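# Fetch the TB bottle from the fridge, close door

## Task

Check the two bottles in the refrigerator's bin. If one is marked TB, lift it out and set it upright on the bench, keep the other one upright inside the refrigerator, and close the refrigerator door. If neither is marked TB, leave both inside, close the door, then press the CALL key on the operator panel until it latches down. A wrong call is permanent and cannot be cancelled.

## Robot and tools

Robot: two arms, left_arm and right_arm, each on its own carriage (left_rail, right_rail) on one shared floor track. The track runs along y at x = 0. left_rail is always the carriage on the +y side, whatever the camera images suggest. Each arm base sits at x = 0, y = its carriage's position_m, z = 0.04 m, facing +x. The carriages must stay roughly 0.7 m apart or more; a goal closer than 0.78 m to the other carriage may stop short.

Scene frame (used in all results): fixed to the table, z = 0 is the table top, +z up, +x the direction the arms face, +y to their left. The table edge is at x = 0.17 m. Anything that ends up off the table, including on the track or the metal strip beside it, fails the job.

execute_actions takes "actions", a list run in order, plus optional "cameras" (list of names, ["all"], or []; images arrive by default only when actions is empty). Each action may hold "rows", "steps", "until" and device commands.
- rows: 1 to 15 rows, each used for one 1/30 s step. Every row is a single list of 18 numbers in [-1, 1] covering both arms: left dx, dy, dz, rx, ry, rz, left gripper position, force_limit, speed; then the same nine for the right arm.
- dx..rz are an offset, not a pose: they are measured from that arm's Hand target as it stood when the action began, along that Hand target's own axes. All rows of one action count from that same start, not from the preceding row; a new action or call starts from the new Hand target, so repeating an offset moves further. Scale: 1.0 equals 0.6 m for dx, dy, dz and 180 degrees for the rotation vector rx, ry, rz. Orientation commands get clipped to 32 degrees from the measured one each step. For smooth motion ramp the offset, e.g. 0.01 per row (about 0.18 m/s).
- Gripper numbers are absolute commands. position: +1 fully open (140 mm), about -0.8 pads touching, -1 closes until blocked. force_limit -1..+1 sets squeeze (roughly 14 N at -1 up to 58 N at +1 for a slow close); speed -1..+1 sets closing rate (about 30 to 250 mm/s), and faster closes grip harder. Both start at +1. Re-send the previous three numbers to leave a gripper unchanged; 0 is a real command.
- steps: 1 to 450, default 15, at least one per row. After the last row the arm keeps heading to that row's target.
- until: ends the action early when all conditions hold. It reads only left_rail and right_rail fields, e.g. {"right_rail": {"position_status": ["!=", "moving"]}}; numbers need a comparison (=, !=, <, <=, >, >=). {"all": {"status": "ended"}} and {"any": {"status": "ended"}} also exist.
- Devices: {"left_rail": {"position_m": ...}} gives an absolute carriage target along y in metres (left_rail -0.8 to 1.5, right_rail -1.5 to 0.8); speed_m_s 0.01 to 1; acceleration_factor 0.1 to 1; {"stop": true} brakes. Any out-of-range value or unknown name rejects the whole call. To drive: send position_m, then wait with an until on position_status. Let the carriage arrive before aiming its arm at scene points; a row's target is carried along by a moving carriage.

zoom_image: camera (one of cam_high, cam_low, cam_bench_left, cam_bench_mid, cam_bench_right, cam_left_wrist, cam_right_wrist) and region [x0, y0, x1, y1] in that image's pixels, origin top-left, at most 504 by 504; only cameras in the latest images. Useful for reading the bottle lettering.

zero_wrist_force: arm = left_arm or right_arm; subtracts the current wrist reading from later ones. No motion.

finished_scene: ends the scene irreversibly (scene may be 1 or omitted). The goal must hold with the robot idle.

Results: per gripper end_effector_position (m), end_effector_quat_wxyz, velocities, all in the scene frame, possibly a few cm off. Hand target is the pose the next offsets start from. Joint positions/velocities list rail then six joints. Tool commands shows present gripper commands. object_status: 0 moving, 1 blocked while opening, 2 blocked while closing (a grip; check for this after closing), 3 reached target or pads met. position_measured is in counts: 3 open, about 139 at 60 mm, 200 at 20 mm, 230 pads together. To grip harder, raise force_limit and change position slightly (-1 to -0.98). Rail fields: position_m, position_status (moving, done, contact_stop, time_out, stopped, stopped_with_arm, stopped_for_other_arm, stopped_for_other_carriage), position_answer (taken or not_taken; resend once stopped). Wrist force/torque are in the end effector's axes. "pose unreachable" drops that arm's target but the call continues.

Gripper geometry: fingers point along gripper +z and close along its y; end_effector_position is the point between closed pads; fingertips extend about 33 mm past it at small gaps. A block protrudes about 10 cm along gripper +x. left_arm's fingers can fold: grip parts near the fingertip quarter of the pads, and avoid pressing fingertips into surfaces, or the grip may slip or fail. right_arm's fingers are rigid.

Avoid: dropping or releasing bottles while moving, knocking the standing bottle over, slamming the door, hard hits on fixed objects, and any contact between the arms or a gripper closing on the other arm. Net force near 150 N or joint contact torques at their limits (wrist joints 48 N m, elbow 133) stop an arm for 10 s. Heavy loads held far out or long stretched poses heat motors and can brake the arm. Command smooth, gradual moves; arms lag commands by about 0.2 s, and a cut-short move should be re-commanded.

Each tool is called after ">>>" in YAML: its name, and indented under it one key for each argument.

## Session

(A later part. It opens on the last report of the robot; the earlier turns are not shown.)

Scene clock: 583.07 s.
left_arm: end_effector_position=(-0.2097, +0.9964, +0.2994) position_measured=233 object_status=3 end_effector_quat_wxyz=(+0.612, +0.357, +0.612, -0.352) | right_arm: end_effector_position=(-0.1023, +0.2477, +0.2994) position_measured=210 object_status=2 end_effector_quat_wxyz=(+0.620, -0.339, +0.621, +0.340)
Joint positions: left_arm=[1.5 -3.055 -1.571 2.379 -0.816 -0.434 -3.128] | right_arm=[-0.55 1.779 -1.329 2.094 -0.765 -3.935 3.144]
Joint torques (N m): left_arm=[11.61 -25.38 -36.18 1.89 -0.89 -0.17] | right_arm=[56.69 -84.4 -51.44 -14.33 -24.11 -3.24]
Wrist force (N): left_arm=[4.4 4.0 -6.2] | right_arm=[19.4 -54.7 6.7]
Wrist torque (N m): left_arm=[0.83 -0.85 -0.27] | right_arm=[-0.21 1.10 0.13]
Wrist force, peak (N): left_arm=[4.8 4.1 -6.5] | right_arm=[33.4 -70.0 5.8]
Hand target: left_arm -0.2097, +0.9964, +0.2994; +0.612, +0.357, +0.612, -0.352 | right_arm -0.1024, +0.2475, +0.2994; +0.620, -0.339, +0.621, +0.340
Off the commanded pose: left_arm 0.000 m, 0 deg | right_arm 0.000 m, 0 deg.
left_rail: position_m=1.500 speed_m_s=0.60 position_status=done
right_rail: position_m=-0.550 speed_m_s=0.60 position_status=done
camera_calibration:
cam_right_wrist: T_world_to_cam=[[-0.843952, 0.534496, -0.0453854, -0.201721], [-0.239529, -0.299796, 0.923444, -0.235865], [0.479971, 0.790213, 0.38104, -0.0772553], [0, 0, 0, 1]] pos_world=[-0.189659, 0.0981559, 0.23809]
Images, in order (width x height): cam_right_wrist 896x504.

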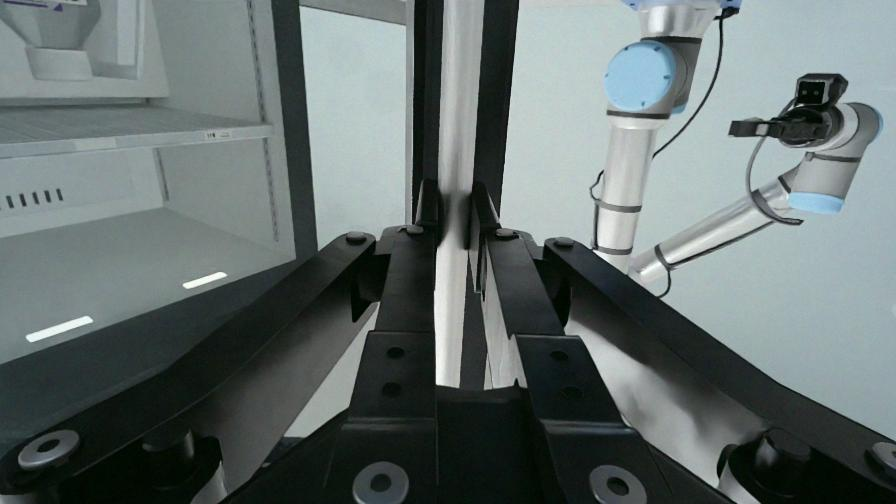

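>>> execute_actions:
  actions:
    - {"rows":[[0,0,0,0,0,0,-1,0,0,0,-0.014,-0.0638,-0.0139,0,0,-1,0,-1]],"steps":13}
    - {"rows":[[0,0,0,0,0,0,-1,0,0,0,-0.0142,-0.0634,-0.0139,0,0,-1,0,-1]],"steps":13}
    - {"rows":[[0,0,0,0,0,0,-1,0,0,0,-0.0172,-0.0629,-0.0139,0,0,-1,0,-1]],"steps":13}
    - {"rows":[[0,0,0,0,0,0,-1,0,0,0,-0.0199,-0.0622,-0.0139,0,0,-1,0,-1]],"steps":13}
  cameras: ["cam_right_wrist"]

Scene clock: 594.27 s.
left_arm: end_effector_position=(-0.2097, +0.9964, +0.2994) position_measured=233 object_status=3 end_effector_quat_wxyz=(+0.612, +0.357, +0.612, -0.352) | right_arm: end_effector_position=(-0.1410, +0.0967, +0.2993) position_measured=210 object_status=2 end_effector_quat_wxyz=(+0.588, -0.392, +0.589, +0.393)
Joint positions: left_arm=[1.5 -3.055 -1.571 2.379 -0.816 -0.434 -3.128] | right_arm=[-0.55 1.839 -1.573 2.383 -0.81 -4.049 3.143]
Joint torques (N m): left_arm=[10.34 -25.74 -37.11 1.87 -1.46 -0.71] | right_arm=[20.28 -56.08 -33.26 -2.74 -6.73 -3.24]
Wrist force (N): left_arm=[4.4 4.1 -6.3] | right_arm=[12.9 -7.8 2.4]
Wrist torque (N m): left_arm=[0.86 -0.85 -0.27] | right_arm=[-0.52 1.05 0.04]
Wrist force, peak (N): left_arm=[5.0 4.2 -6.3] | right_arm=[33.6 -66.7 27.1]
Hand target: left_arm -0.2097, +0.9964, +0.2994; +0.612, +0.357, +0.612, -0.352 | right_arm -0.1410, +0.0965, +0.2994; +0.588, -0.392, +0.589, +0.393
Off the commanded pose: left_arm 0.000 m, 0 deg | right_arm 0.000 m, 0 deg.
left_rail: position_m=1.500 speed_m_s=0.60 position_status=done
right_rail: position_m=-0.550 speed_m_s=0.60 position_status=done
camera_calibration:
cam_right_wrist: T_world_to_cam=[[-0.923983, 0.379741, -0.0452964, -0.150047], [-0.183791, -0.337058, 0.92337, -0.278869], [0.335374, 0.861504, 0.381229, 0.0333457], [0, 0, 0, 1]] pos_world=[-0.201078, -0.0657434, 0.23799]
Images, in order (width x height): cam_right_wrist 896x504.

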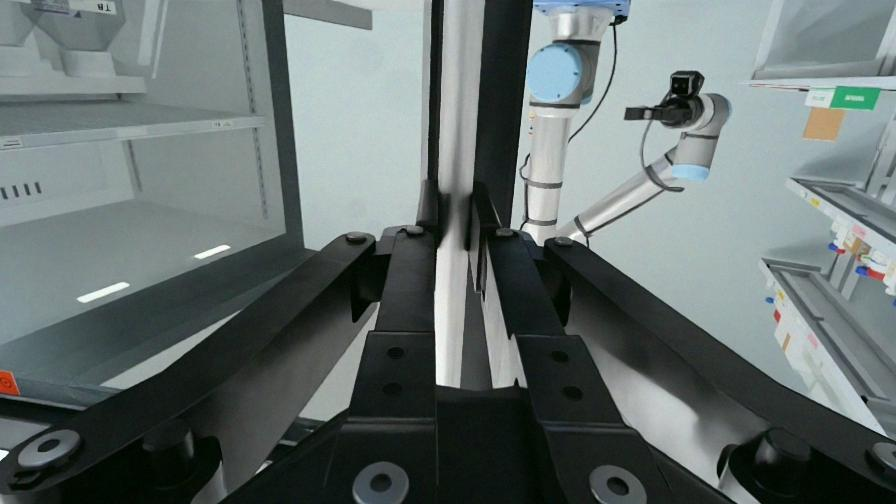

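>>> execute_actions:
  actions:
    - {"rows":[[0,0,0,0,0,0,-1,0,0,0,-0.0225,-0.0614,-0.0139,0,0,-1,0,-1]],"steps":13}
    - {"rows":[[0,0,0,0,0,0,-1,0,0,0,-0.0251,-0.0605,-0.0139,0,0,-1,0,-1]],"steps":13}
    - {"rows":[[0,0,0,0,0,0,-1,0,0,0,-0.0277,-0.0595,-0.0139,0,0,-1,0,-1]],"steps":13}
    - {"rows":[[0,0,0,0,0,0,-1,0,0,0,-0.0304,-0.0584,-0.0139,0,0,-1,0,-1]],"steps":13}
  cameras: ["cam_right_wrist","cam_bench_mid","cam_left_wrist"]

Scene clock: 602.93 s.
left_arm: end_effector_position=(-0.2097, +0.9964, +0.2994) position_measured=233 object_status=3 end_effector_quat_wxyz=(+0.612, +0.357, +0.612, -0.352) | right_arm: end_effector_position=(-0.1276, -0.0596, +0.2991) position_measured=210 object_status=2 end_effector_quat_wxyz=(+0.552, -0.442, +0.552, +0.442) end_effector_velocity=(+0.000, -0.001, +0.001) end_effector_angular_velocity=(+0.002, +0.000, +0.001)
Joint positions: left_arm=[1.5 -3.055 -1.571 2.379 -0.816 -0.434 -3.128] | right_arm=[-0.55 1.732 -2.004 2.68 -0.677 -4.33 3.143]
Joint velocities: left_arm=[within noise] | right_arm=[0 -0.003 -0.005 0.001 0.002 -0.003 0]
Joint torques (N m): left_arm=[8.07 -23.47 -37.89 1.77 -1.54 -0.77] | right_arm=[20.8 -32.39 -47.65 -9.24 -23.42 1.84]
Wrist force (N): left_arm=[4.4 4.1 -6.4] | right_arm=[30.5 -52.7 27.3]
Wrist torque (N m): left_arm=[0.86 -0.85 -0.27] | right_arm=[-0.28 1.31 0.02]
Wrist force, peak (N): left_arm=[4.5 4.1 -6.7] | right_arm=[30.5 -52.7 27.3]
Hand target: left_arm -0.2097, +0.9964, +0.2994; +0.612, +0.357, +0.612, -0.352 | right_arm -0.1275, -0.0596, +0.2993; +0.551, -0.442, +0.552, +0.443
Off the commanded pose: left_arm 0.000 m, 0 deg | right_arm 0.000 m, 0 deg.
left_rail: position_m=1.500 speed_m_s=0.60 position_status=done
right_rail: position_m=-0.550 speed_m_s=0.60 position_status=done
camera_calibration:
cam_left_wrist: T_world_to_cam=[[0.874011, 0.484433, 0.0378089, -0.29462], [-0.19667, 0.28153, 0.939182, -0.603682], [0.444326, -0.828291, 0.341333, 0.998026], [0, 0, 0, 1]] pos_world=[-0.304674, 1.13933, 0.237447]
cam_right_wrist: T_world_to_cam=[[-0.975792, 0.213949, -0.045345, -0.094863], [-0.122729, -0.364074, 0.923248, -0.322638], [0.181019, 0.906464, 0.381518, 0.146477], [0, 0, 0, 1]] pos_world=[-0.158679, -0.229944, 0.23769]
Images, in order (width x height): cam_bench_mid 896x504, cam_left_wrist 896x504, cam_right_wrist 896x504.

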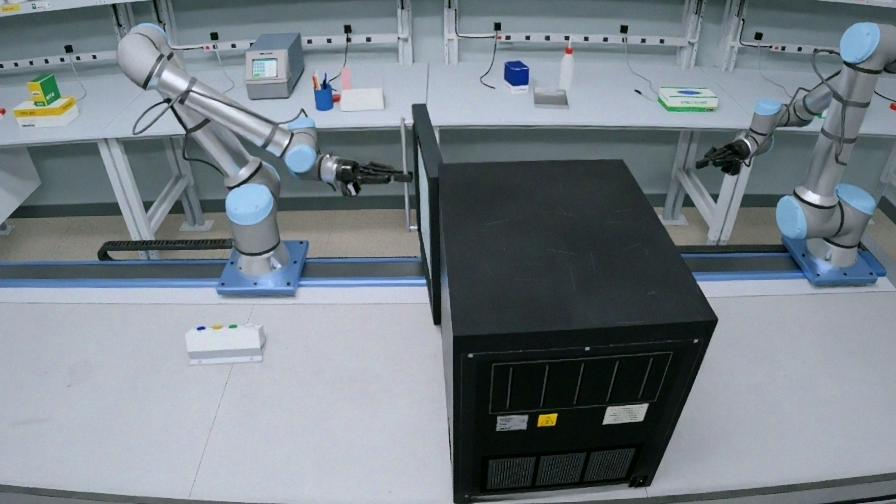

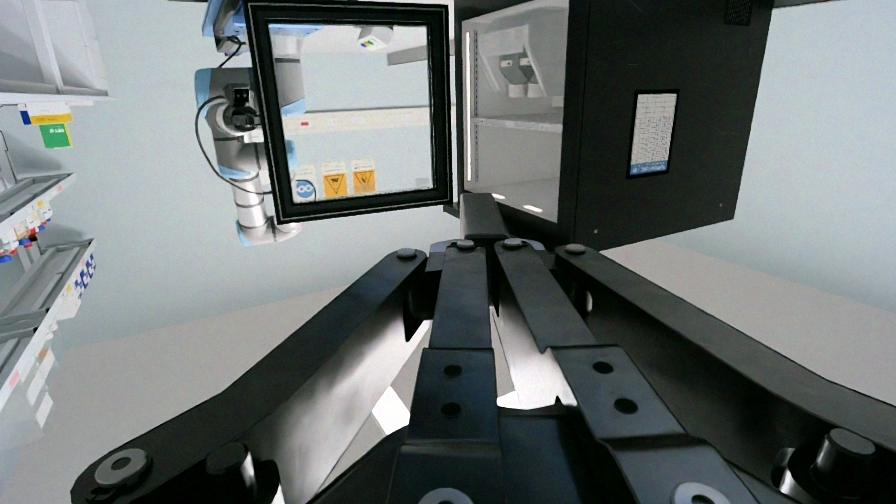

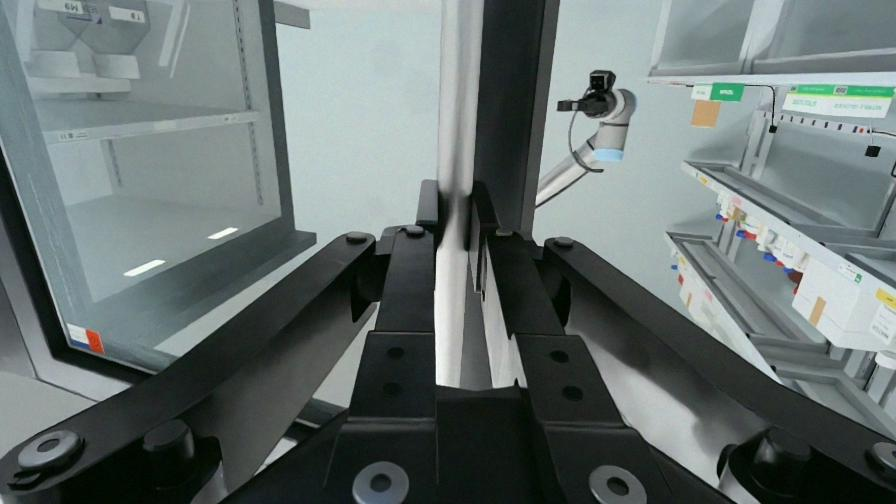

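>>> execute_actions:
  actions:
    - {"rows":[[0,0,0,0,0,0,-1,0,0,0,-0.003,0,0,0,0,-1,0,-1]],"steps":10}
    - {"left_rail":{"position_m":1.0},"steps":200,"until":{"left_rail":{"position_status":["!=","moving"]}}}
    - {"rows":[[0,0,0,-0.03,0,0,-1,0,0,0,0,0,0,0,0,-1,0,-1],[0,0,0,-0.083,0,0,-1,0,0,0,0,0,0,0,0,-1,0,-1]],"steps":20}
    - {"rows":[[0,0,0,-0.03,0,0,-1,0,0,0,0,0,0,0,0,-1,0,-1],[0,0,0,-0.083,0,0,-1,0,0,0,0,0,0,0,0,-1,0,-1]],"steps":20}
    - {"rows":[[0,0,0,-0.03,0,0,-1,0,0,0,0,0,0,0,0,-1,0,-1],[0,0,0,-0.084,0,0,-1,0,0,0,0,0,0,0,0,-1,0,-1]],"steps":40}
    - {"rows":[[0.01,-0.02,0.04,0,0,0,0.15,0,0,0,0,0,0,0,0,-1,0,-1],[0.02,-0.04,0.08,0,0,0,0.15,0,0,0,0,0,0,0,0,-1,0,-1],[0.03,-0.06,0.12,0,0,0,0.15,0,0,0,0,0,0,0,0,-1,0,-1],[0.04,-0.08,0.16,0,0,0,0.15,0,0,0,0,0,0,0,0,-1,0,-1],[0.05,-0.1,0.2,0,0,0,0.15,0,0,0,0,0,0,0,0,-1,0,-1],[0.06,-0.12,0.24,0,0,0,0.15,0,0,0,0,0,0,0,0,-1,0,-1],[0.07,-0.15,0.28,0,0,0,0.15,0,0,0,0,0,0,0,0,-1,0,-1],[0.08,-0.17,0.32,0,0,0,0.15,0,0,0,0,0,0,0,0,-1,0,-1],[0.083,-0.197,0.363,0,0,0,0.15,0,0,0,0,0,0,0,0,-1,0,-1]],"steps":60}
  cameras: ["cam_right_wrist","cam_bench_mid","cam_left_wrist"]

Scene clock: 648.67 s.
left_arm: end_effector_position=(-0.0303, +0.3258, +0.2492) position_measured=110 object_status=3 end_effector_quat_wxyz=(+0.702, +0.096, +0.700, -0.091) | right_arm: end_effector_position=(-0.1258, -0.0600, +0.2993) position_measured=210 object_status=2 end_effector_quat_wxyz=(+0.551, -0.442, +0.552, +0.443)
Joint positions: left_arm=[1 -2.378 -1.129 1.919 -0.786 -0.542 -3.138] | right_arm=[-0.55 1.721 -2.012 2.683 -0.671 -4.342 3.143]
Joint torques (N m): left_arm=[11.89 -56.13 -37.47 4.76 2.59 -2.26] | right_arm=[-15.72 -25.02 -44.33 -8.36 6.83 1.82]
Wrist force (N): left_arm=[4.4 4.2 -5.8] | right_arm=[22.3 11.4 -6.6]
Wrist torque (N m): left_arm=[0.87 -0.86 -0.18] | right_arm=[-0.40 1.27 -0.05]
Wrist force, peak (N): left_arm=[1.9 6.8 -13.8] | right_arm=[32.9 -54.9 28.9]
Hand target: left_arm -0.0303, +0.3258, +0.2492; +0.702, +0.096, +0.700, -0.091 | right_arm -0.1258, -0.0600, +0.2993; +0.551, -0.442, +0.552, +0.443
Off the commanded pose: left_arm 0.000 m, 0 deg | right_arm 0.000 m, 0 deg.
left_rail: position_m=1.000 speed_m_s=0.60 position_status=done
right_rail: position_m=-0.550 speed_m_s=0.60 position_status=done
camera_calibration:
cam_left_wrist: T_world_to_cam=[[0.27524, 0.960602, 0.0385535, -0.298175], [-0.343209, 0.0607214, 0.937294, -0.264407], [0.898026, -0.271213, 0.3464, 0.210962], [0, 0, 0, 1]] pos_world=[-0.198126, 0.359698, 0.186246]
cam_right_wrist: T_world_to_cam=[[-0.975967, 0.213167, -0.0452517, -0.0930205], [-0.122355, -0.3642, 0.923248, -0.322822], [0.180326, 0.906597, 0.38153, 0.146373], [0, 0, 0, 1]] pos_world=[-0.156679, -0.230445, 0.23799]
Images, in order (width x height): cam_bench_mid 896x504, cam_left_wrist 896x504, cam_right_wrist 896x504.

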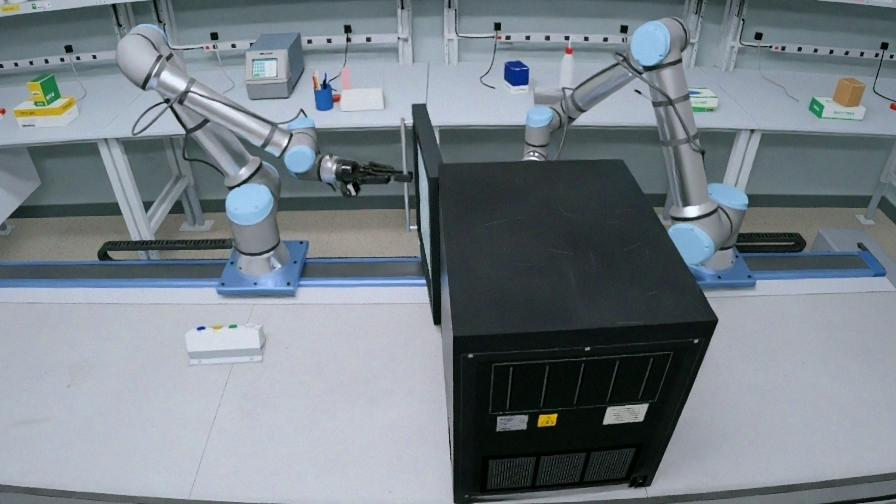

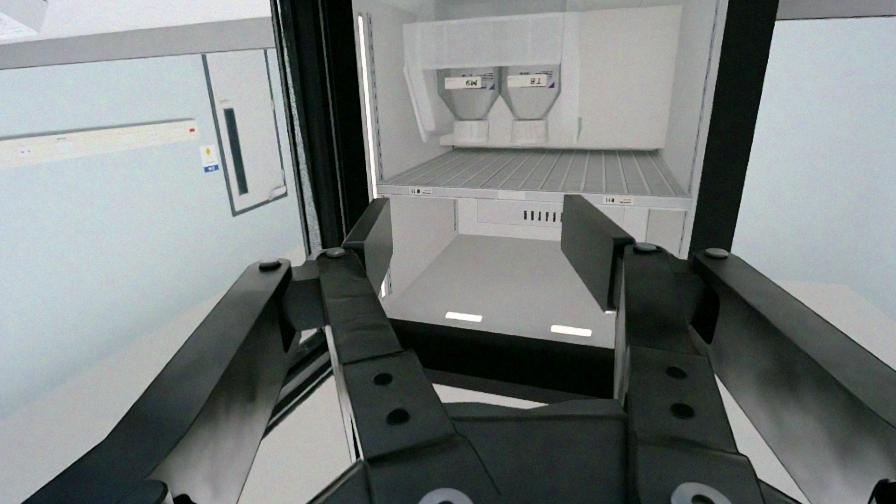

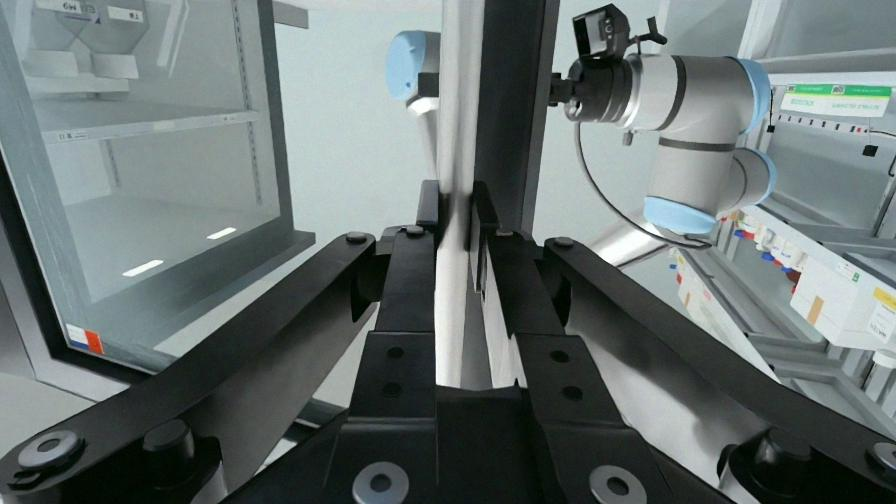

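>>> zoom_image:
  camera: "cam_left_wrist"
  region: [380, 0, 720, 210]

Scaled by 1.482 from the camera's 896x504 image, which has a finer 1280x720 frame.

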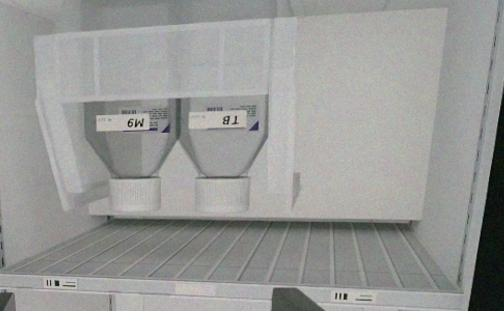

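>>> execute_actions:
  actions:
    - {"rows":[[0,0,0,-0.03,0,0,0.05,0,0,0,0,0,0,0,0,-1,0,-1],[0,0,0,-0.083,0,0,0.05,0,0,0,0,0,0,0,0,-1,0,-1]],"steps":30}
    - {"rows":[[0.002,-0.005,0.05,0,0,0,0.05,0,0,0,0,0,0,0,0,-1,0,-1],[0.004,-0.01,0.1,0,0,0,0.05,0,0,0,0,0,0,0,0,-1,0,-1],[0.006,-0.015,0.15,0,0,0,0.05,0,0,0,0,0,0,0,0,-1,0,-1],[0.008,-0.02,0.2,0,0,0,0.05,0,0,0,0,0,0,0,0,-1,0,-1],[0.01,-0.025,0.25,0,0,0,0.05,0,0,0,0,0,0,0,0,-1,0,-1],[0.012,-0.03,0.3,0,0,0,0.05,0,0,0,0,0,0,0,0,-1,0,-1],[0.014,-0.035,0.35,0,0,0,0.05,0,0,0,0,0,0,0,0,-1,0,-1],[0.016,-0.04,0.4,0,0,0,0.05,0,0,0,0,0,0,0,0,-1,0,-1],[0.018,-0.045,0.45,0,0,0,0.05,0,0,0,0,0,0,0,0,-1,0,-1],[0.02,-0.047,0.5,0,0,0,0.05,0,0,0,0,0,0,0,0,-1,0,-1]],"steps":60}
  cameras: ["cam_left_wrist"]

Scene clock: 693.57 s.
left_arm: end_effector_position=(+0.2697, +0.2965, +0.2381) position_measured=123 object_status=3 end_effector_quat_wxyz=(+0.708, +0.004, +0.706, +0.001) | right_arm: end_effector_position=(-0.1258, -0.0600, +0.2993) position_measured=210 object_status=2 end_effector_quat_wxyz=(+0.551, -0.442, +0.552, +0.443)
Joint positions: left_arm=[1 -1.921 -1.089 1.882 -0.781 -0.346 -3.146] | right_arm=[-0.55 1.721 -2.012 2.683 -0.671 -4.342 3.143]
Joint torques (N m): left_arm=[12.05 -61.19 -38.05 4.3 2.57 2.2] | right_arm=[-16.88 -21.14 -45.9 -8.14 6.72 1.83]
Wrist force (N): left_arm=[4.0 4.5 -5.9] | right_arm=[22.3 11.5 -6.3]
Wrist torque (N m): left_arm=[0.94 -0.78 -0.29] | right_arm=[-0.37 1.25 -0.05]
Wrist force, peak (N): left_arm=[4.0 4.9 -15.9] | right_arm=[22.8 11.7 -6.6]
Hand target: left_arm +0.2697, +0.2965, +0.2381; +0.708, +0.004, +0.706, +0.001 | right_arm -0.1258, -0.0600, +0.2993; +0.551, -0.442, +0.552, +0.443
Off the commanded pose: left_arm 0.000 m, 0 deg | right_arm 0.000 m, 0 deg.
left_rail: position_m=1.000 speed_m_s=0.60 position_status=done
right_rail: position_m=-0.550 speed_m_s=0.60 position_status=done
camera_calibration:
cam_left_wrist: T_world_to_cam=[[0.0182577, 0.99912, 0.0377657, -0.294025], [-0.348953, -0.0290293, 0.936691, -0.121091], [0.936962, -0.0302802, 0.348115, -0.144828], [0, 0, 0, 1]] pos_world=[0.0988112, 0.285866, 0.174946]
Images, in order (width x height): cam_left_wrist 896x504.

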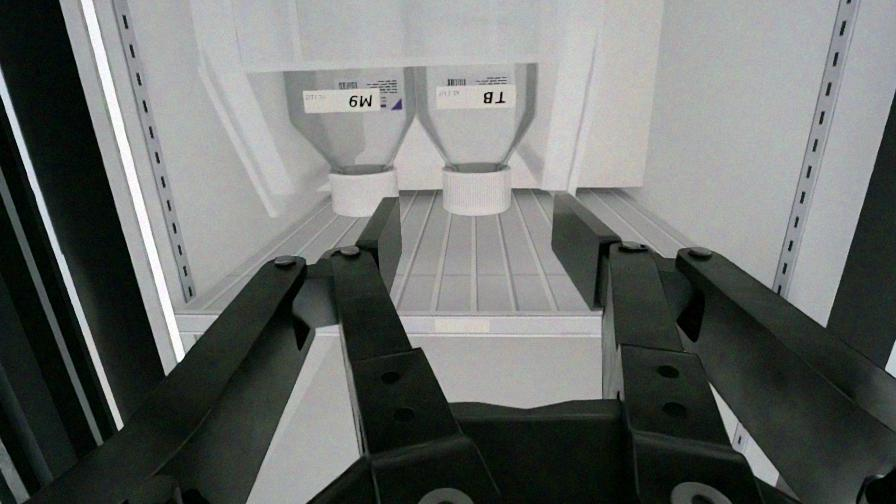

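>>> execute_actions:
  actions:
    - {"rows":[[0.003,0.004,0.02,0,0,0,0.05,0,0,0,0,0,0,0,0,-1,0,-1],[0.007,0.008,0.05,0,0,0,0.05,0,0,0,0,0,0,0,0,-1,0,-1],[0.007,0.008,0.08,0,0,0,0.05,0,0,0,0,0,0,0,0,-1,0,-1],[0.007,0.008,0.11,0,0,0,0.05,0,0,0,0,0,0,0,0,-1,0,-1]],"steps":40}
  cameras: ["cam_left_wrist"]

Scene clock: 715.93 s.
left_arm: end_effector_position=(+0.3357, +0.3011, +0.2342) position_measured=123 object_status=3 end_effector_quat_wxyz=(+0.708, +0.004, +0.706, +0.001) | right_arm: end_effector_position=(-0.1258, -0.0600, +0.2993) position_measured=210 object_status=2 end_effector_quat_wxyz=(+0.551, -0.442, +0.552, +0.443)
Joint positions: left_arm=[1 -1.83 -1.094 1.899 -0.791 -0.255 -3.15] | right_arm=[-0.55 1.721 -2.012 2.683 -0.671 -4.342 3.143]
Joint torques (N m): left_arm=[9.3 -58.85 -37.59 -1.02 2.87 -2.16] | right_arm=[-11.77 -18.97 -46.92 -8.23 6.33 1.43]
Wrist force (N): left_arm=[4.5 4.0 -6.4] | right_arm=[22.2 11.4 -6.4]
Wrist torque (N m): left_arm=[0.82 -0.86 -0.07] | right_arm=[-0.41 1.28 -0.05]
Wrist force, peak (N): left_arm=[4.6 4.3 -10.0] | right_arm=[22.9 11.6 -6.7]
Hand target: left_arm +0.3357, +0.3011, +0.2342; +0.708, +0.004, +0.706, +0.001 | right_arm -0.1258, -0.0600, +0.2993; +0.551, -0.442, +0.552, +0.443
Off the commanded pose: left_arm 0.000 m, 0 deg | right_arm 0.000 m, 0 deg.
left_rail: position_m=1.000 speed_m_s=0.60 position_status=done
right_rail: position_m=-0.550 speed_m_s=0.60 position_status=done
camera_calibration:
cam_left_wrist: T_world_to_cam=[[0.0182612, 0.99912, 0.0377655, -0.299679], [-0.348865, -0.0290307, 0.936723, -0.0942935], [0.936995, -0.0302808, 0.348028, -0.20516], [0, 0, 0, 1]] pos_world=[0.164811, 0.290466, 0.171046]
Images, in order (width x height): cam_left_wrist 896x504.

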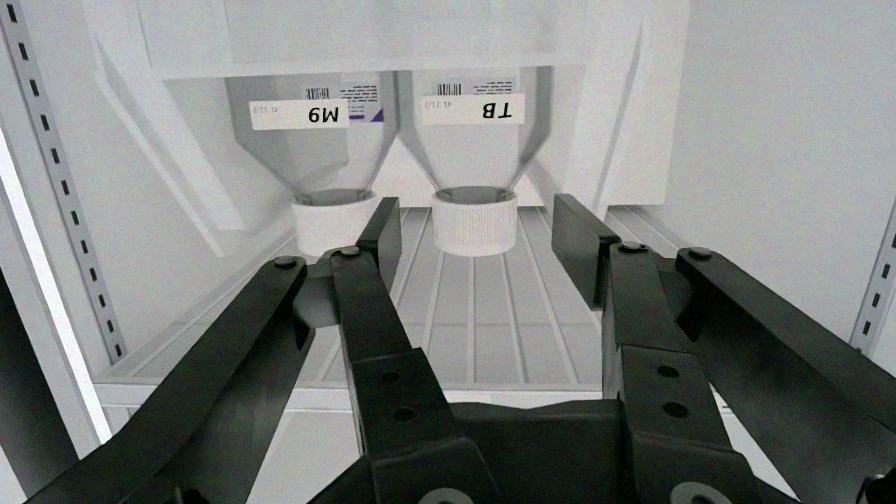

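>>> execute_actions:
  actions:
    - {"rows":[[0,0.001,0.02,0,0,0,0.05,0,0,0,0,0,0,0,0,-1,0,-1],[0,0.002,0.04,0,0,0,0.05,0,0,0,0,0,0,0,0,-1,0,-1],[0,0.003,0.06,0,0,0,0.05,0,0,0,0,0,0,0,0,-1,0,-1],[0,0.003,0.08,0,0,0,0.05,0,0,0,0,0,0,0,0,-1,0,-1],[0,0.003,0.093,0,0,0,0.05,0,0,0,0,0,0,0,0,-1,0,-1]],"steps":45}
  cameras: ["cam_left_wrist"]

Scene clock: 727.90 s.
left_arm: end_effector_position=(+0.3915, +0.3026, +0.2344) position_measured=123 object_status=3 end_effector_quat_wxyz=(+0.708, +0.004, +0.706, +0.001) | right_arm: end_effector_position=(-0.1258, -0.0600, +0.2993) position_measured=210 object_status=2 end_effector_quat_wxyz=(+0.551, -0.442, +0.552, +0.443)
Joint positions: left_arm=[1 -1.75 -1.093 1.897 -0.783 -0.175 -3.156] | right_arm=[-0.55 1.721 -2.012 2.683 -0.671 -4.342 3.143]
Joint torques (N m): left_arm=[13.75 -59.75 -38.64 3.46 2.44 -2.06] | right_arm=[-8.49 -13.47 -46.82 -8.6 6.69 1.08]
Wrist force (N): left_arm=[4.8 4.0 -6.1] | right_arm=[20.6 11.1 -6.0]
Wrist torque (N m): left_arm=[0.84 -0.93 -0.08] | right_arm=[-0.41 1.27 -0.05]
Wrist force, peak (N): left_arm=[2.8 3.7 -12.4] | right_arm=[22.8 11.7 -6.4]
Hand target: left_arm +0.3915, +0.3026, +0.2344; +0.708, +0.004, +0.706, +0.001 | right_arm -0.1258, -0.0600, +0.2993; +0.551, -0.442, +0.552, +0.443
Off the commanded pose: left_arm 0.000 m, 0 deg | right_arm 0.000 m, 0 deg.
left_rail: position_m=1.000 speed_m_s=0.60 position_status=done
right_rail: position_m=-0.550 speed_m_s=0.60 position_status=done
camera_calibration:
cam_left_wrist: T_world_to_cam=[[0.0182577, 0.99912, 0.0377657, -0.302206], [-0.348953, -0.0290293, 0.936691, -0.0749111], [0.936962, -0.0302802, 0.348115, -0.257571], [0, 0, 0, 1]] pos_world=[0.220711, 0.291966, 0.171246]
Images, in order (width x height): cam_left_wrist 896x504.

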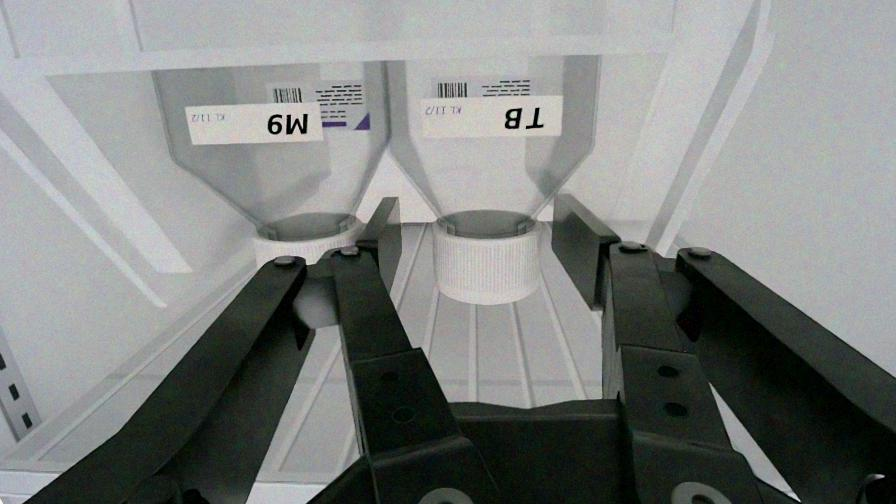

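>>> execute_actions:
  actions:
    - {"rows":[[-0.008,0.004,0.005,0,0,0,0.05,0,0,0,0,0,0,0,0,-1,0,-1],[-0.016,0.0065,0.013,0,0,0,0.05,0,0,0,0,0,0,0,0,-1,0,-1]],"steps":35}
  cameras: ["cam_left_wrist"]

Scene clock: 743.83 s.
left_arm: end_effector_position=(+0.3993, +0.3065, +0.2441) position_measured=123 object_status=3 end_effector_quat_wxyz=(+0.708, +0.004, +0.706, +0.001) | right_arm: end_effector_position=(-0.1258, -0.0600, +0.2993) position_measured=210 object_status=2 end_effector_quat_wxyz=(+0.551, -0.442, +0.552, +0.443)
Joint positions: left_arm=[1 -1.74 -1.108 1.9 -0.768 -0.165 -3.158] | right_arm=[-0.55 1.721 -2.012 2.683 -0.671 -4.342 3.143]
Joint torques (N m): left_arm=[13.68 -88.28 -31.23 3.83 1.52 -1.98] | right_arm=[-10.04 -9.07 -49.6 -9.08 5.54 1.19]
Wrist force (N): left_arm=[5.3 0.2 -6.4] | right_arm=[20.8 11.2 -6.2]
Wrist torque (N m): left_arm=[0.66 -0.89 -0.14] | right_arm=[-0.38 1.20 -0.06]
Wrist force, peak (N): left_arm=[7.0 2.9 -7.0] | right_arm=[21.2 11.2 -6.1]
Hand target: left_arm +0.3993, +0.3064, +0.2441; +0.708, +0.004, +0.706, +0.001 | right_arm -0.1258, -0.0600, +0.2993; +0.551, -0.442, +0.552, +0.443
Off the commanded pose: left_arm 0.000 m, 0 deg | right_arm 0.000 m, 0 deg.
left_rail: position_m=1.000 speed_m_s=0.60 position_status=done
right_rail: position_m=-0.550 speed_m_s=0.60 position_status=done
camera_calibration:
cam_left_wrist: T_world_to_cam=[[0.0182219, 0.999117, 0.0378618, -0.306514], [-0.348953, -0.0291318, 0.936687, -0.081075], [0.936963, -0.0302802, 0.348114, -0.268012], [0, 0, 0, 1]] pos_world=[0.228411, 0.295766, 0.180846]
Images, in order (width x height): cam_left_wrist 896x504.

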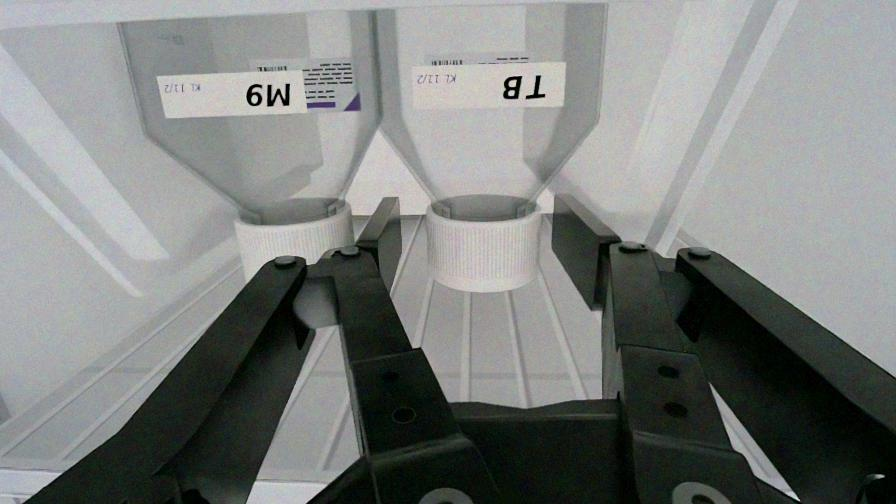

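>>> execute_actions:
  actions:
    - {"rows":[[-0.004,0.004,0.004,0,0,0,0.05,0,0,0,0,0,0,0,0,-1,0,-1]],"steps":20}
    - {"rows":[[0,0,0,0,0,0,-1,0,-1,0,0,0,0,0,0,-1,0,-1]],"steps":75}
  cameras: ["cam_left_wrist"]

Scene clock: 762.33 s.
left_arm: end_effector_position=(+0.4017, +0.3088, +0.2465) position_measured=255 object_status=0 end_effector_quat_wxyz=(+0.708, +0.004, +0.706, +0.001) | right_arm: end_effector_position=(-0.1258, -0.0600, +0.2993) position_measured=210 object_status=2 end_effector_quat_wxyz=(+0.551, -0.442, +0.552, +0.443)
Joint positions: left_arm=[1 -1.737 -1.114 1.903 -0.766 -0.162 -3.158] | right_arm=[-0.55 1.721 -2.012 2.683 -0.671 -4.342 3.143]
Joint torques (N m): left_arm=[-0.96 -55.73 -27.43 -0.91 1.95 0.08] | right_arm=[-9.17 -11.5 -52.28 -9.29 4.36 0.83]
Wrist force (N): left_arm=[-13.2 6.1 -4.8] | right_arm=[22.7 11.2 -6.0]
Wrist torque (N m): left_arm=[1.00 -0.50 -0.39] | right_arm=[-0.36 1.26 -0.05]
Wrist force, peak (N): left_arm=[-14.3 6.4 -4.8] | right_arm=[23.3 11.2 -6.2]
Hand target: left_arm +0.4017, +0.3088, +0.2465; +0.708, +0.004, +0.706, +0.001 | right_arm -0.1258, -0.0600, +0.2993; +0.551, -0.442, +0.552, +0.443
Off the commanded pose: left_arm 0.000 m, 0 deg | right_arm 0.000 m, 0 deg.
left_rail: position_m=1.000 speed_m_s=0.60 position_status=done
right_rail: position_m=-0.550 speed_m_s=0.60 position_status=done
camera_calibration:
cam_left_wrist: T_world_to_cam=[[0.0182612, 0.99912, 0.0377655, -0.309042], [-0.348865, -0.0290307, 0.936723, -0.0825666], [0.936995, -0.0302808, 0.348028, -0.271049], [0, 0, 0, 1]] pos_world=[0.230811, 0.298166, 0.183346]
Images, in order (width x height): cam_left_wrist 896x504.

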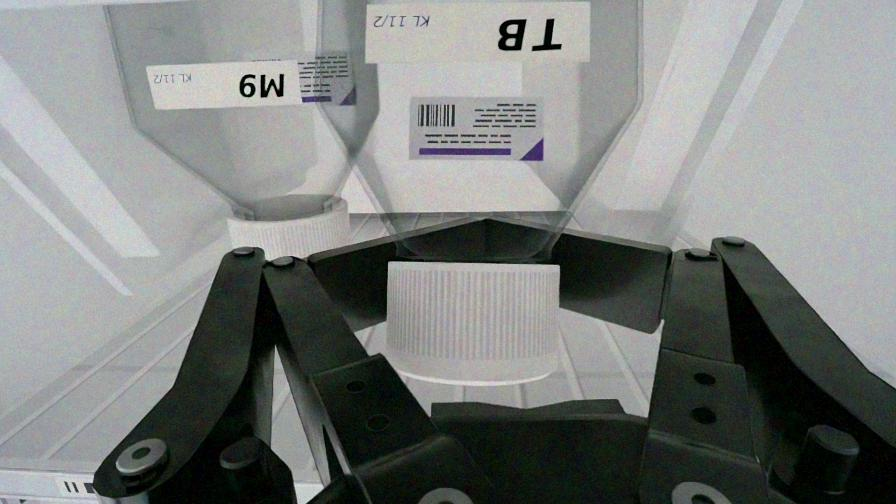

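>>> execute_actions:
  actions:
    - {"rows":[[0,0,0,0,0,0,0.05,0,-1,0,0,0,0,0,0,-1,0,-1]],"steps":90}
  cameras: ["cam_left_wrist"]

Scene clock: 772.90 s.
left_arm: end_effector_position=(+0.4017, +0.3088, +0.2465) position_measured=123 object_status=3 end_effector_quat_wxyz=(+0.708, +0.004, +0.706, +0.001) | right_arm: end_effector_position=(-0.1258, -0.0600, +0.2993) position_measured=210 object_status=2 end_effector_quat_wxyz=(+0.551, -0.442, +0.552, +0.443)
Joint positions: left_arm=[1 -1.737 -1.114 1.903 -0.766 -0.162 -3.158] | right_arm=[-0.55 1.721 -2.012 2.683 -0.671 -4.342 3.143]
Joint torques (N m): left_arm=[-8.92 -86.92 -34.07 -1.1 -0.02 1.07] | right_arm=[-8.97 -8.65 -52.75 -9.23 3.15 0.85]
Wrist force (N): left_arm=[6.2 0.0 -3.5] | right_arm=[21.2 11.3 -6.2]
Wrist torque (N m): left_arm=[0.82 -1.27 -0.11] | right_arm=[-0.48 1.23 -0.05]
Wrist force, peak (N): left_arm=[-13.9 6.3 -4.8] | right_arm=[23.1 11.3 -6.5]
Hand target: left_arm +0.4017, +0.3088, +0.2465; +0.708, +0.004, +0.706, +0.001 | right_arm -0.1258, -0.0600, +0.2993; +0.551, -0.442, +0.552, +0.443
Off the commanded pose: left_arm 0.000 m, 0 deg | right_arm 0.000 m, 0 deg.
left_rail: position_m=1.000 speed_m_s=0.60 position_status=done
right_rail: position_m=-0.550 speed_m_s=0.60 position_status=done
camera_calibration:
cam_left_wrist: T_world_to_cam=[[0.0182612, 0.99912, 0.0377655, -0.309042], [-0.348865, -0.0290307, 0.936723, -0.0825666], [0.936995, -0.0302808, 0.348028, -0.271049], [0, 0, 0, 1]] pos_world=[0.230811, 0.298166, 0.183346]
Images, in order (width x height): cam_left_wrist 896x504.

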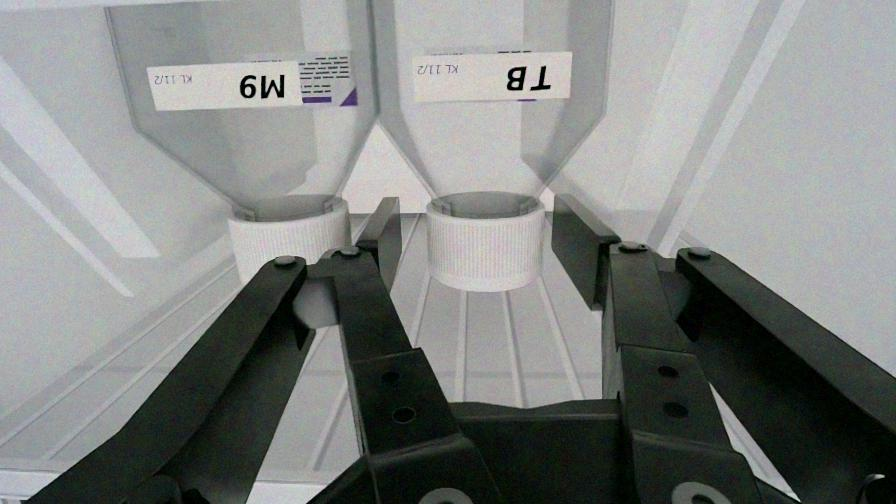

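>>> execute_actions:
  actions:
    - {"rows":[[0,0.002,-0.01,0,0,0,0.05,0,-1,0,0,0,0,0,0,-1,0,-1],[0,0.006,-0.0325,0,0,0,0.05,0,-1,0,0,0,0,0,0,-1,0,-1]],"steps":25}
    - {"rows":[[0,0,0,0,0,0,-0.28,0,-1,0,0,0,0,0,0,-1,0,-1]],"steps":40}
  cameras: ["cam_left_wrist"]

Scene clock: 791.90 s.
left_arm: end_effector_position=(+0.3822, +0.3125, +0.2464) position_measured=161 object_status=2 end_effector_quat_wxyz=(+0.708, +0.004, +0.706, +0.001) | right_arm: end_effector_position=(-0.1258, -0.0600, +0.2993) position_measured=210 object_status=2 end_effector_quat_wxyz=(+0.551, -0.442, +0.552, +0.443)
Joint positions: left_arm=[1 -1.766 -1.121 1.914 -0.774 -0.191 -3.155] | right_arm=[-0.55 1.721 -2.012 2.683 -0.671 -4.342 3.143]
Joint torques (N m): left_arm=[-10.41 -86.06 -30.85 -1.97 1.54 1.74] | right_arm=[-5.89 -10.21 -52.93 -9.09 1.4 0.43]
Wrist force (N): left_arm=[8.5 4.6 -5.1] | right_arm=[21.2 11.3 -6.3]
Wrist torque (N m): left_arm=[0.93 -1.15 -0.33] | right_arm=[-0.37 1.17 -0.06]
Wrist force, peak (N): left_arm=[8.5 4.6 -5.1] | right_arm=[21.9 11.8 -6.3]
Hand target: left_arm +0.3822, +0.3125, +0.2464; +0.708, +0.004, +0.706, +0.001 | right_arm -0.1258, -0.0600, +0.2993; +0.551, -0.442, +0.552, +0.443
Off the commanded pose: left_arm 0.000 m, 0 deg | right_arm 0.000 m, 0 deg.
left_rail: position_m=1.000 speed_m_s=0.60 position_status=done
right_rail: position_m=-0.550 speed_m_s=0.60 position_status=done
camera_calibration:
cam_left_wrist: T_world_to_cam=[[0.0182577, 0.99912, 0.0377657, -0.312379], [-0.348953, -0.0290293, 0.936691, -0.0891441], [0.936962, -0.0302802, 0.348115, -0.252641], [0, 0, 0, 1]] pos_world=[0.211311, 0.301866, 0.183246]
Images, in order (width x height): cam_left_wrist 896x504.

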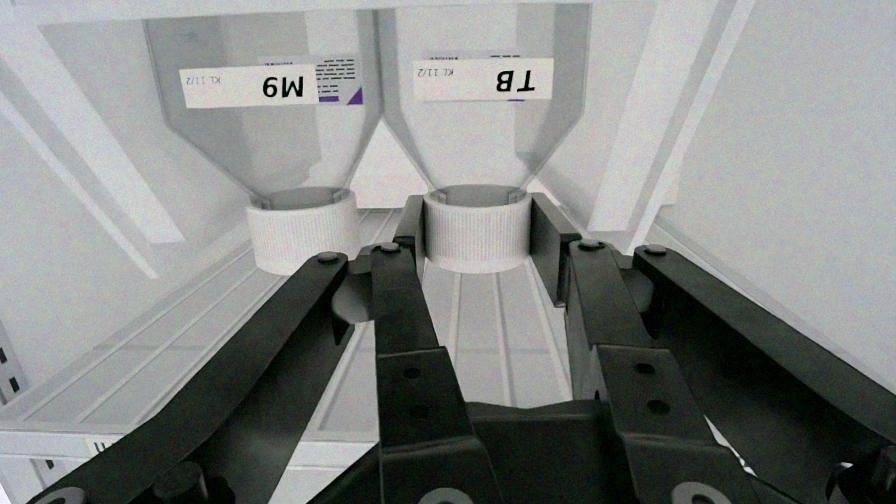

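>>> execute_actions:
  actions:
    - {"rows":[[0,0,0,0,0,0,-1,0,-1,0,0,0,0,0,0,-1,0,-1]],"steps":40}
  cameras: ["cam_left_wrist"]

Scene clock: 799.57 s.
left_arm: end_effector_position=(+0.3822, +0.3125, +0.2464) position_measured=161 object_status=2 end_effector_quat_wxyz=(+0.708, +0.004, +0.706, +0.001) | right_arm: end_effector_position=(-0.1258, -0.0600, +0.2993) position_measured=210 object_status=2 end_effector_quat_wxyz=(+0.551, -0.442, +0.552, +0.443)
Joint positions: left_arm=[1 -1.766 -1.121 1.914 -0.774 -0.191 -3.155] | right_arm=[-0.55 1.721 -2.012 2.683 -0.671 -4.342 3.143]
Joint torques (N m): left_arm=[-6.35 -80.51 -38.82 1.63 2.18 -1.49] | right_arm=[-7.09 -9.65 -54.1 -9.03 1.11 0.49]
Wrist force (N): left_arm=[8.4 4.1 -4.8] | right_arm=[20.8 11.2 -6.2]
Wrist torque (N m): left_arm=[0.89 -1.13 -0.36] | right_arm=[-0.41 1.24 -0.05]
Wrist force, peak (N): left_arm=[8.7 4.7 -5.1] | right_arm=[21.2 11.2 -6.3]
Hand target: left_arm +0.3822, +0.3125, +0.2464; +0.708, +0.004, +0.706, +0.001 | right_arm -0.1258, -0.0600, +0.2993; +0.551, -0.442, +0.552, +0.443
Off the commanded pose: left_arm 0.000 m, 0 deg | right_arm 0.000 m, 0 deg.
left_rail: position_m=1.000 speed_m_s=0.60 position_status=done
right_rail: position_m=-0.550 speed_m_s=0.60 position_status=done
camera_calibration:
cam_left_wrist: T_world_to_cam=[[0.0182577, 0.99912, 0.0377657, -0.312379], [-0.348953, -0.0290293, 0.936691, -0.0891441], [0.936962, -0.0302802, 0.348115, -0.252641], [0, 0, 0, 1]] pos_world=[0.211311, 0.301866, 0.183246]
Images, in order (width x height): cam_left_wrist 896x504.

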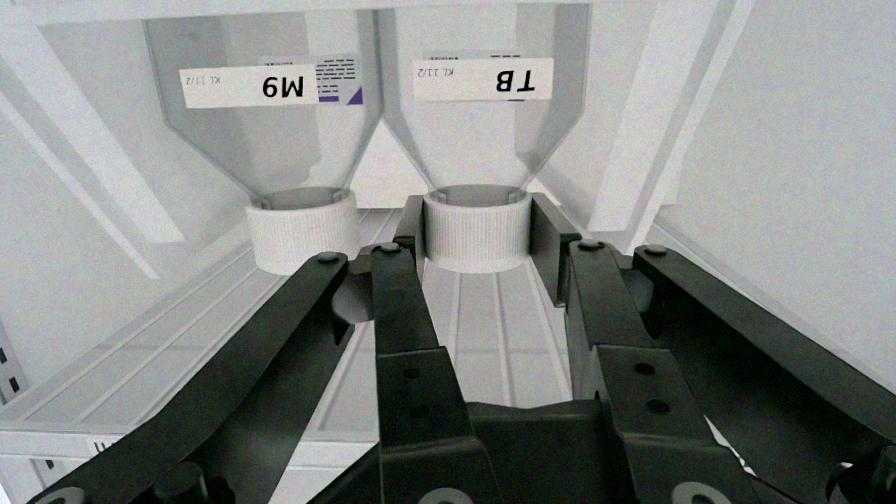

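Lift 40 mm slowly.

>>> execute_actions:
  actions:
    - {"rows":[[-0.003,0,0,0,0,0,-1,0,-1,0,0,0,0,0,0,-1,0,-1],[-0.006,0,0,0,0,0,-1,0,-1,0,0,0,0,0,0,-1,0,-1],[-0.01,0,0,0,0,0,-1,0,-1,0,0,0,0,0,0,-1,0,-1],[-0.014,0,0,0,0,0,-1,0,-1,0,0,0,0,0,0,-1,0,-1],[-0.018,0,0,0,0,0,-1,0,-1,0,0,0,0,0,0,-1,0,-1],[-0.022,0,0,0,0,0,-1,0,-1,0,0,0,0,0,0,-1,0,-1],[-0.026,0,0,0,0,0,-1,0,-1,0,0,0,0,0,0,-1,0,-1],[-0.03,0,0,0,0,0,-1,0,-1,0,0,0,0,0,0,-1,0,-1],[-0.035,0,0,0,0,0,-1,0,-1,0,0,0,0,0,0,-1,0,-1],[-0.04,0,0,0,0,0,-1,0,-1,0,0,0,0,0,0,-1,0,-1],[-0.045,0,0,0,0,0,-1,0,-1,0,0,0,0,0,0,-1,0,-1],[-0.05,0,0,0,0,0,-1,0,-1,0,0,0,0,0,0,-1,0,-1],[-0.056,0,0,0,0,0,-1,0,-1,0,0,0,0,0,0,-1,0,-1],[-0.062,0,0,0,0,0,-1,0,-1,0,0,0,0,0,0,-1,0,-1],[-0.067,0,0,0,0,0,-1,0,-1,0,0,0,0,0,0,-1,0,-1]],"steps":45}
  cameras: ["cam_left_wrist"]

Scene clock: 814.60 s.
left_arm: end_effector_position=(+0.3821, +0.3122, +0.2866) position_measured=161 object_status=2 end_effector_quat_wxyz=(+0.708, +0.004, +0.706, +0.001) | right_arm: end_effector_position=(-0.1258, -0.0600, +0.2993) position_measured=210 object_status=2 end_effector_quat_wxyz=(+0.551, -0.442, +0.552, +0.443)
Joint positions: left_arm=[1 -1.766 -1.168 1.894 -0.706 -0.192 -3.155] | right_arm=[-0.55 1.721 -2.012 2.683 -0.671 -4.342 3.143]
Joint torques (N m): left_arm=[-9.4 -85.2 -41.14 3.95 -2.09 -1.88] | right_arm=[-5.06 -9.61 -56.87 -10.05 0.61 0.29]
Wrist force (N): left_arm=[9.9 4.1 -4.6] | right_arm=[20.4 11.1 -6.1]
Wrist torque (N m): left_arm=[0.86 -1.12 -0.08] | right_arm=[-0.44 1.25 -0.05]
Wrist force, peak (N): left_arm=[10.7 4.3 -4.5] | right_arm=[21.3 11.1 -6.5]
Hand target: left_arm +0.3821, +0.3122, +0.2866; +0.708, +0.004, +0.706, +0.001 | right_arm -0.1258, -0.0600, +0.2993; +0.551, -0.442, +0.552, +0.443
Off the commanded pose: left_arm 0.000 m, 0 deg | right_arm 0.000 m, 0 deg.
left_rail: position_m=1.000 speed_m_s=0.60 position_status=done
right_rail: position_m=-0.550 speed_m_s=0.60 position_status=done
camera_calibration:
cam_left_wrist: T_world_to_cam=[[0.0182612, 0.99912, 0.0377655, -0.313596], [-0.348865, -0.0290307, 0.936723, -0.126868], [0.936995, -0.0302808, 0.348028, -0.266537], [0, 0, 0, 1]] pos_world=[0.211211, 0.301566, 0.223446]
Images, in order (width x height): cam_left_wrist 896x504.

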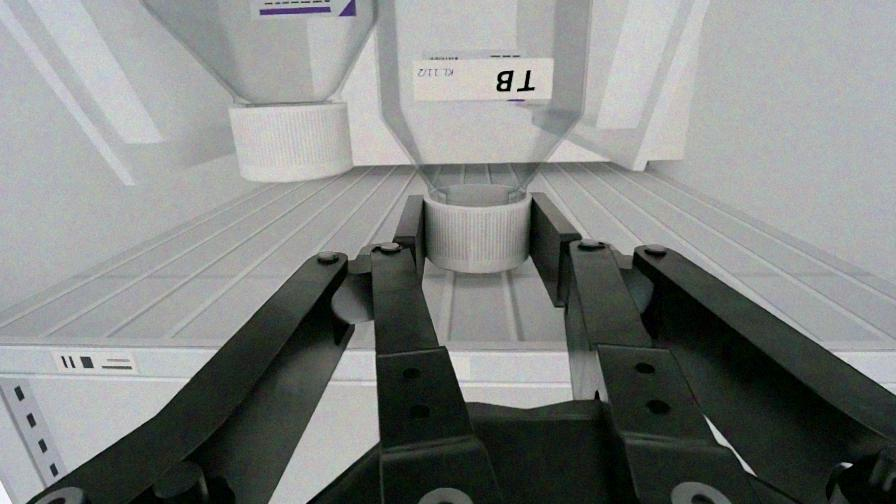

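>>> execute_actions:
  actions:
    - {"rows":[[-0.003,0,0,0,0,0,-1,0,-1,0,0,0,0,0,0,-1,0,-1],[-0.006,0,0,0,0,0,-1,0,-1,0,0,0,0,0,0,-1,0,-1],[-0.01,0,0,0,0,0,-1,0,-1,0,0,0,0,0,0,-1,0,-1],[-0.015,0,0,0,0,0,-1,0,-1,0,0,0,0,0,0,-1,0,-1]],"steps":30}
    - {"rows":[[0,0,-0.005,0,0,0,-1,0,-1,0,0,0,0,0,0,-1,0,-1],[0,0,-0.01,0,0,0,-1,0,-1,0,0,0,0,0,0,-1,0,-1],[0,0,-0.015,0,0,0,-1,0,-1,0,0,0,0,0,0,-1,0,-1],[0,0,-0.02,0,0,0,-1,0,-1,0,0,0,0,0,0,-1,0,-1],[0,0,-0.025,0,0,0,-1,0,-1,0,0,0,0,0,0,-1,0,-1]],"steps":30}
  cameras: ["cam_left_wrist"]

Scene clock: 827.90 s.
left_arm: end_effector_position=(+0.3670, +0.3122, +0.2956) position_measured=161 object_status=2 end_effector_quat_wxyz=(+0.708, +0.004, +0.706, +0.001) | right_arm: end_effector_position=(-0.1258, -0.0600, +0.2993) position_measured=210 object_status=2 end_effector_quat_wxyz=(+0.551, -0.442, +0.552, +0.443)
Joint positions: left_arm=[1 -1.789 -1.18 1.891 -0.694 -0.214 -3.153] | right_arm=[-0.55 1.721 -2.012 2.683 -0.671 -4.342 3.143]
Joint torques (N m): left_arm=[-13.43 -95.08 -35.4 -0.59 -1.79 2.38] | right_arm=[-3.45 -9.91 -55.85 -9.92 0.61 0.56]
Wrist force (N): left_arm=[27.1 3.7 0.2] | right_arm=[19.9 11.9 -6.4]
Wrist torque (N m): left_arm=[0.91 -0.67 -0.61] | right_arm=[-0.35 1.12 -0.06]
Wrist force, peak (N): left_arm=[31.1 4.3 1.5] | right_arm=[21.0 11.6 -6.4]
Hand target: left_arm +0.3670, +0.3122, +0.2956; +0.708, +0.004, +0.706, +0.001 | right_arm -0.1258, -0.0600, +0.2993; +0.551, -0.442, +0.552, +0.443
Off the commanded pose: left_arm 0.000 m, 0 deg | right_arm 0.000 m, 0 deg.
left_rail: position_m=1.000 speed_m_s=0.60 position_status=done
right_rail: position_m=-0.550 speed_m_s=0.60 position_status=done
camera_calibration:
cam_left_wrist: T_world_to_cam=[[0.0182577, 0.99912, 0.0377657, -0.313661], [-0.348953, -0.0290293, 0.936691, -0.140507], [0.936962, -0.0302802, 0.348115, -0.255629], [0, 0, 0, 1]] pos_world=[0.196211, 0.301566, 0.232446]
Images, in order (width x height): cam_left_wrist 896x504.

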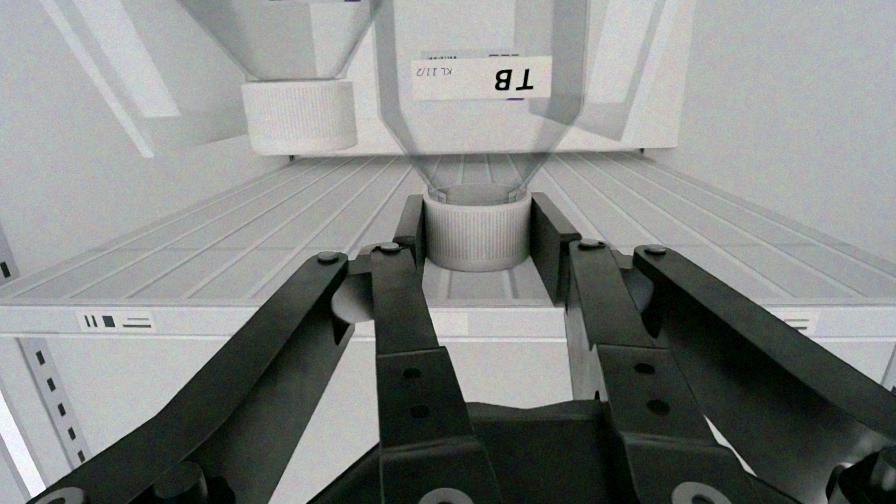

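>>> execute_actions:
  actions:
    - {"rows":[[0.0055,0,0,0,0,0,-1,0,-1,0,0,0,0,0,0,-1,0,-1]],"steps":25}
    - {"rows":[[0,0,-0.005,0,0,0,-1,0,-1,0,0,0,0,0,0,-1,0,-1]],"steps":15}
  cameras: []

Scene clock: 839.00 s.
left_arm: end_effector_position=(+0.3641, +0.3123, +0.2923) position_measured=161 object_status=2 end_effector_quat_wxyz=(+0.708, +0.004, +0.706, +0.001) | right_arm: end_effector_position=(-0.1258, -0.0600, +0.2993) position_measured=210 object_status=2 end_effector_quat_wxyz=(+0.551, -0.442, +0.552, +0.443)
Joint positions: left_arm=[1 -1.793 -1.176 1.893 -0.7 -0.218 -3.152] | right_arm=[-0.55 1.721 -2.012 2.683 -0.671 -4.342 3.143]
Joint torques (N m): left_arm=[-11.93 -87.62 -28.15 -2.18 -2.03 2.3] | right_arm=[-2.95 -10.42 -45.72 -9.98 0.71 -0.28]
Wrist force (N): left_arm=[9.9 4.2 -4.8] | right_arm=[20.6 10.7 -5.7]
Wrist torque (N m): left_arm=[0.89 -1.11 -0.31] | right_arm=[-0.37 1.28 -0.05]
Wrist force, peak (N): left_arm=[27.5 3.7 0.2] | right_arm=[21.3 10.6 -5.9]
Hand target: left_arm +0.3640, +0.3123, +0.2923; +0.708, +0.004, +0.706, +0.001 | right_arm -0.1258, -0.0600, +0.2993; +0.551, -0.442, +0.552, +0.443
Off the commanded pose: left_arm 0.000 m, 0 deg | right_arm 0.000 m, 0 deg.
left_rail: position_m=1.000 speed_m_s=0.60 position_status=done
right_rail: position_m=-0.550 speed_m_s=0.60 position_status=done
No camera images: "cameras" was empty.


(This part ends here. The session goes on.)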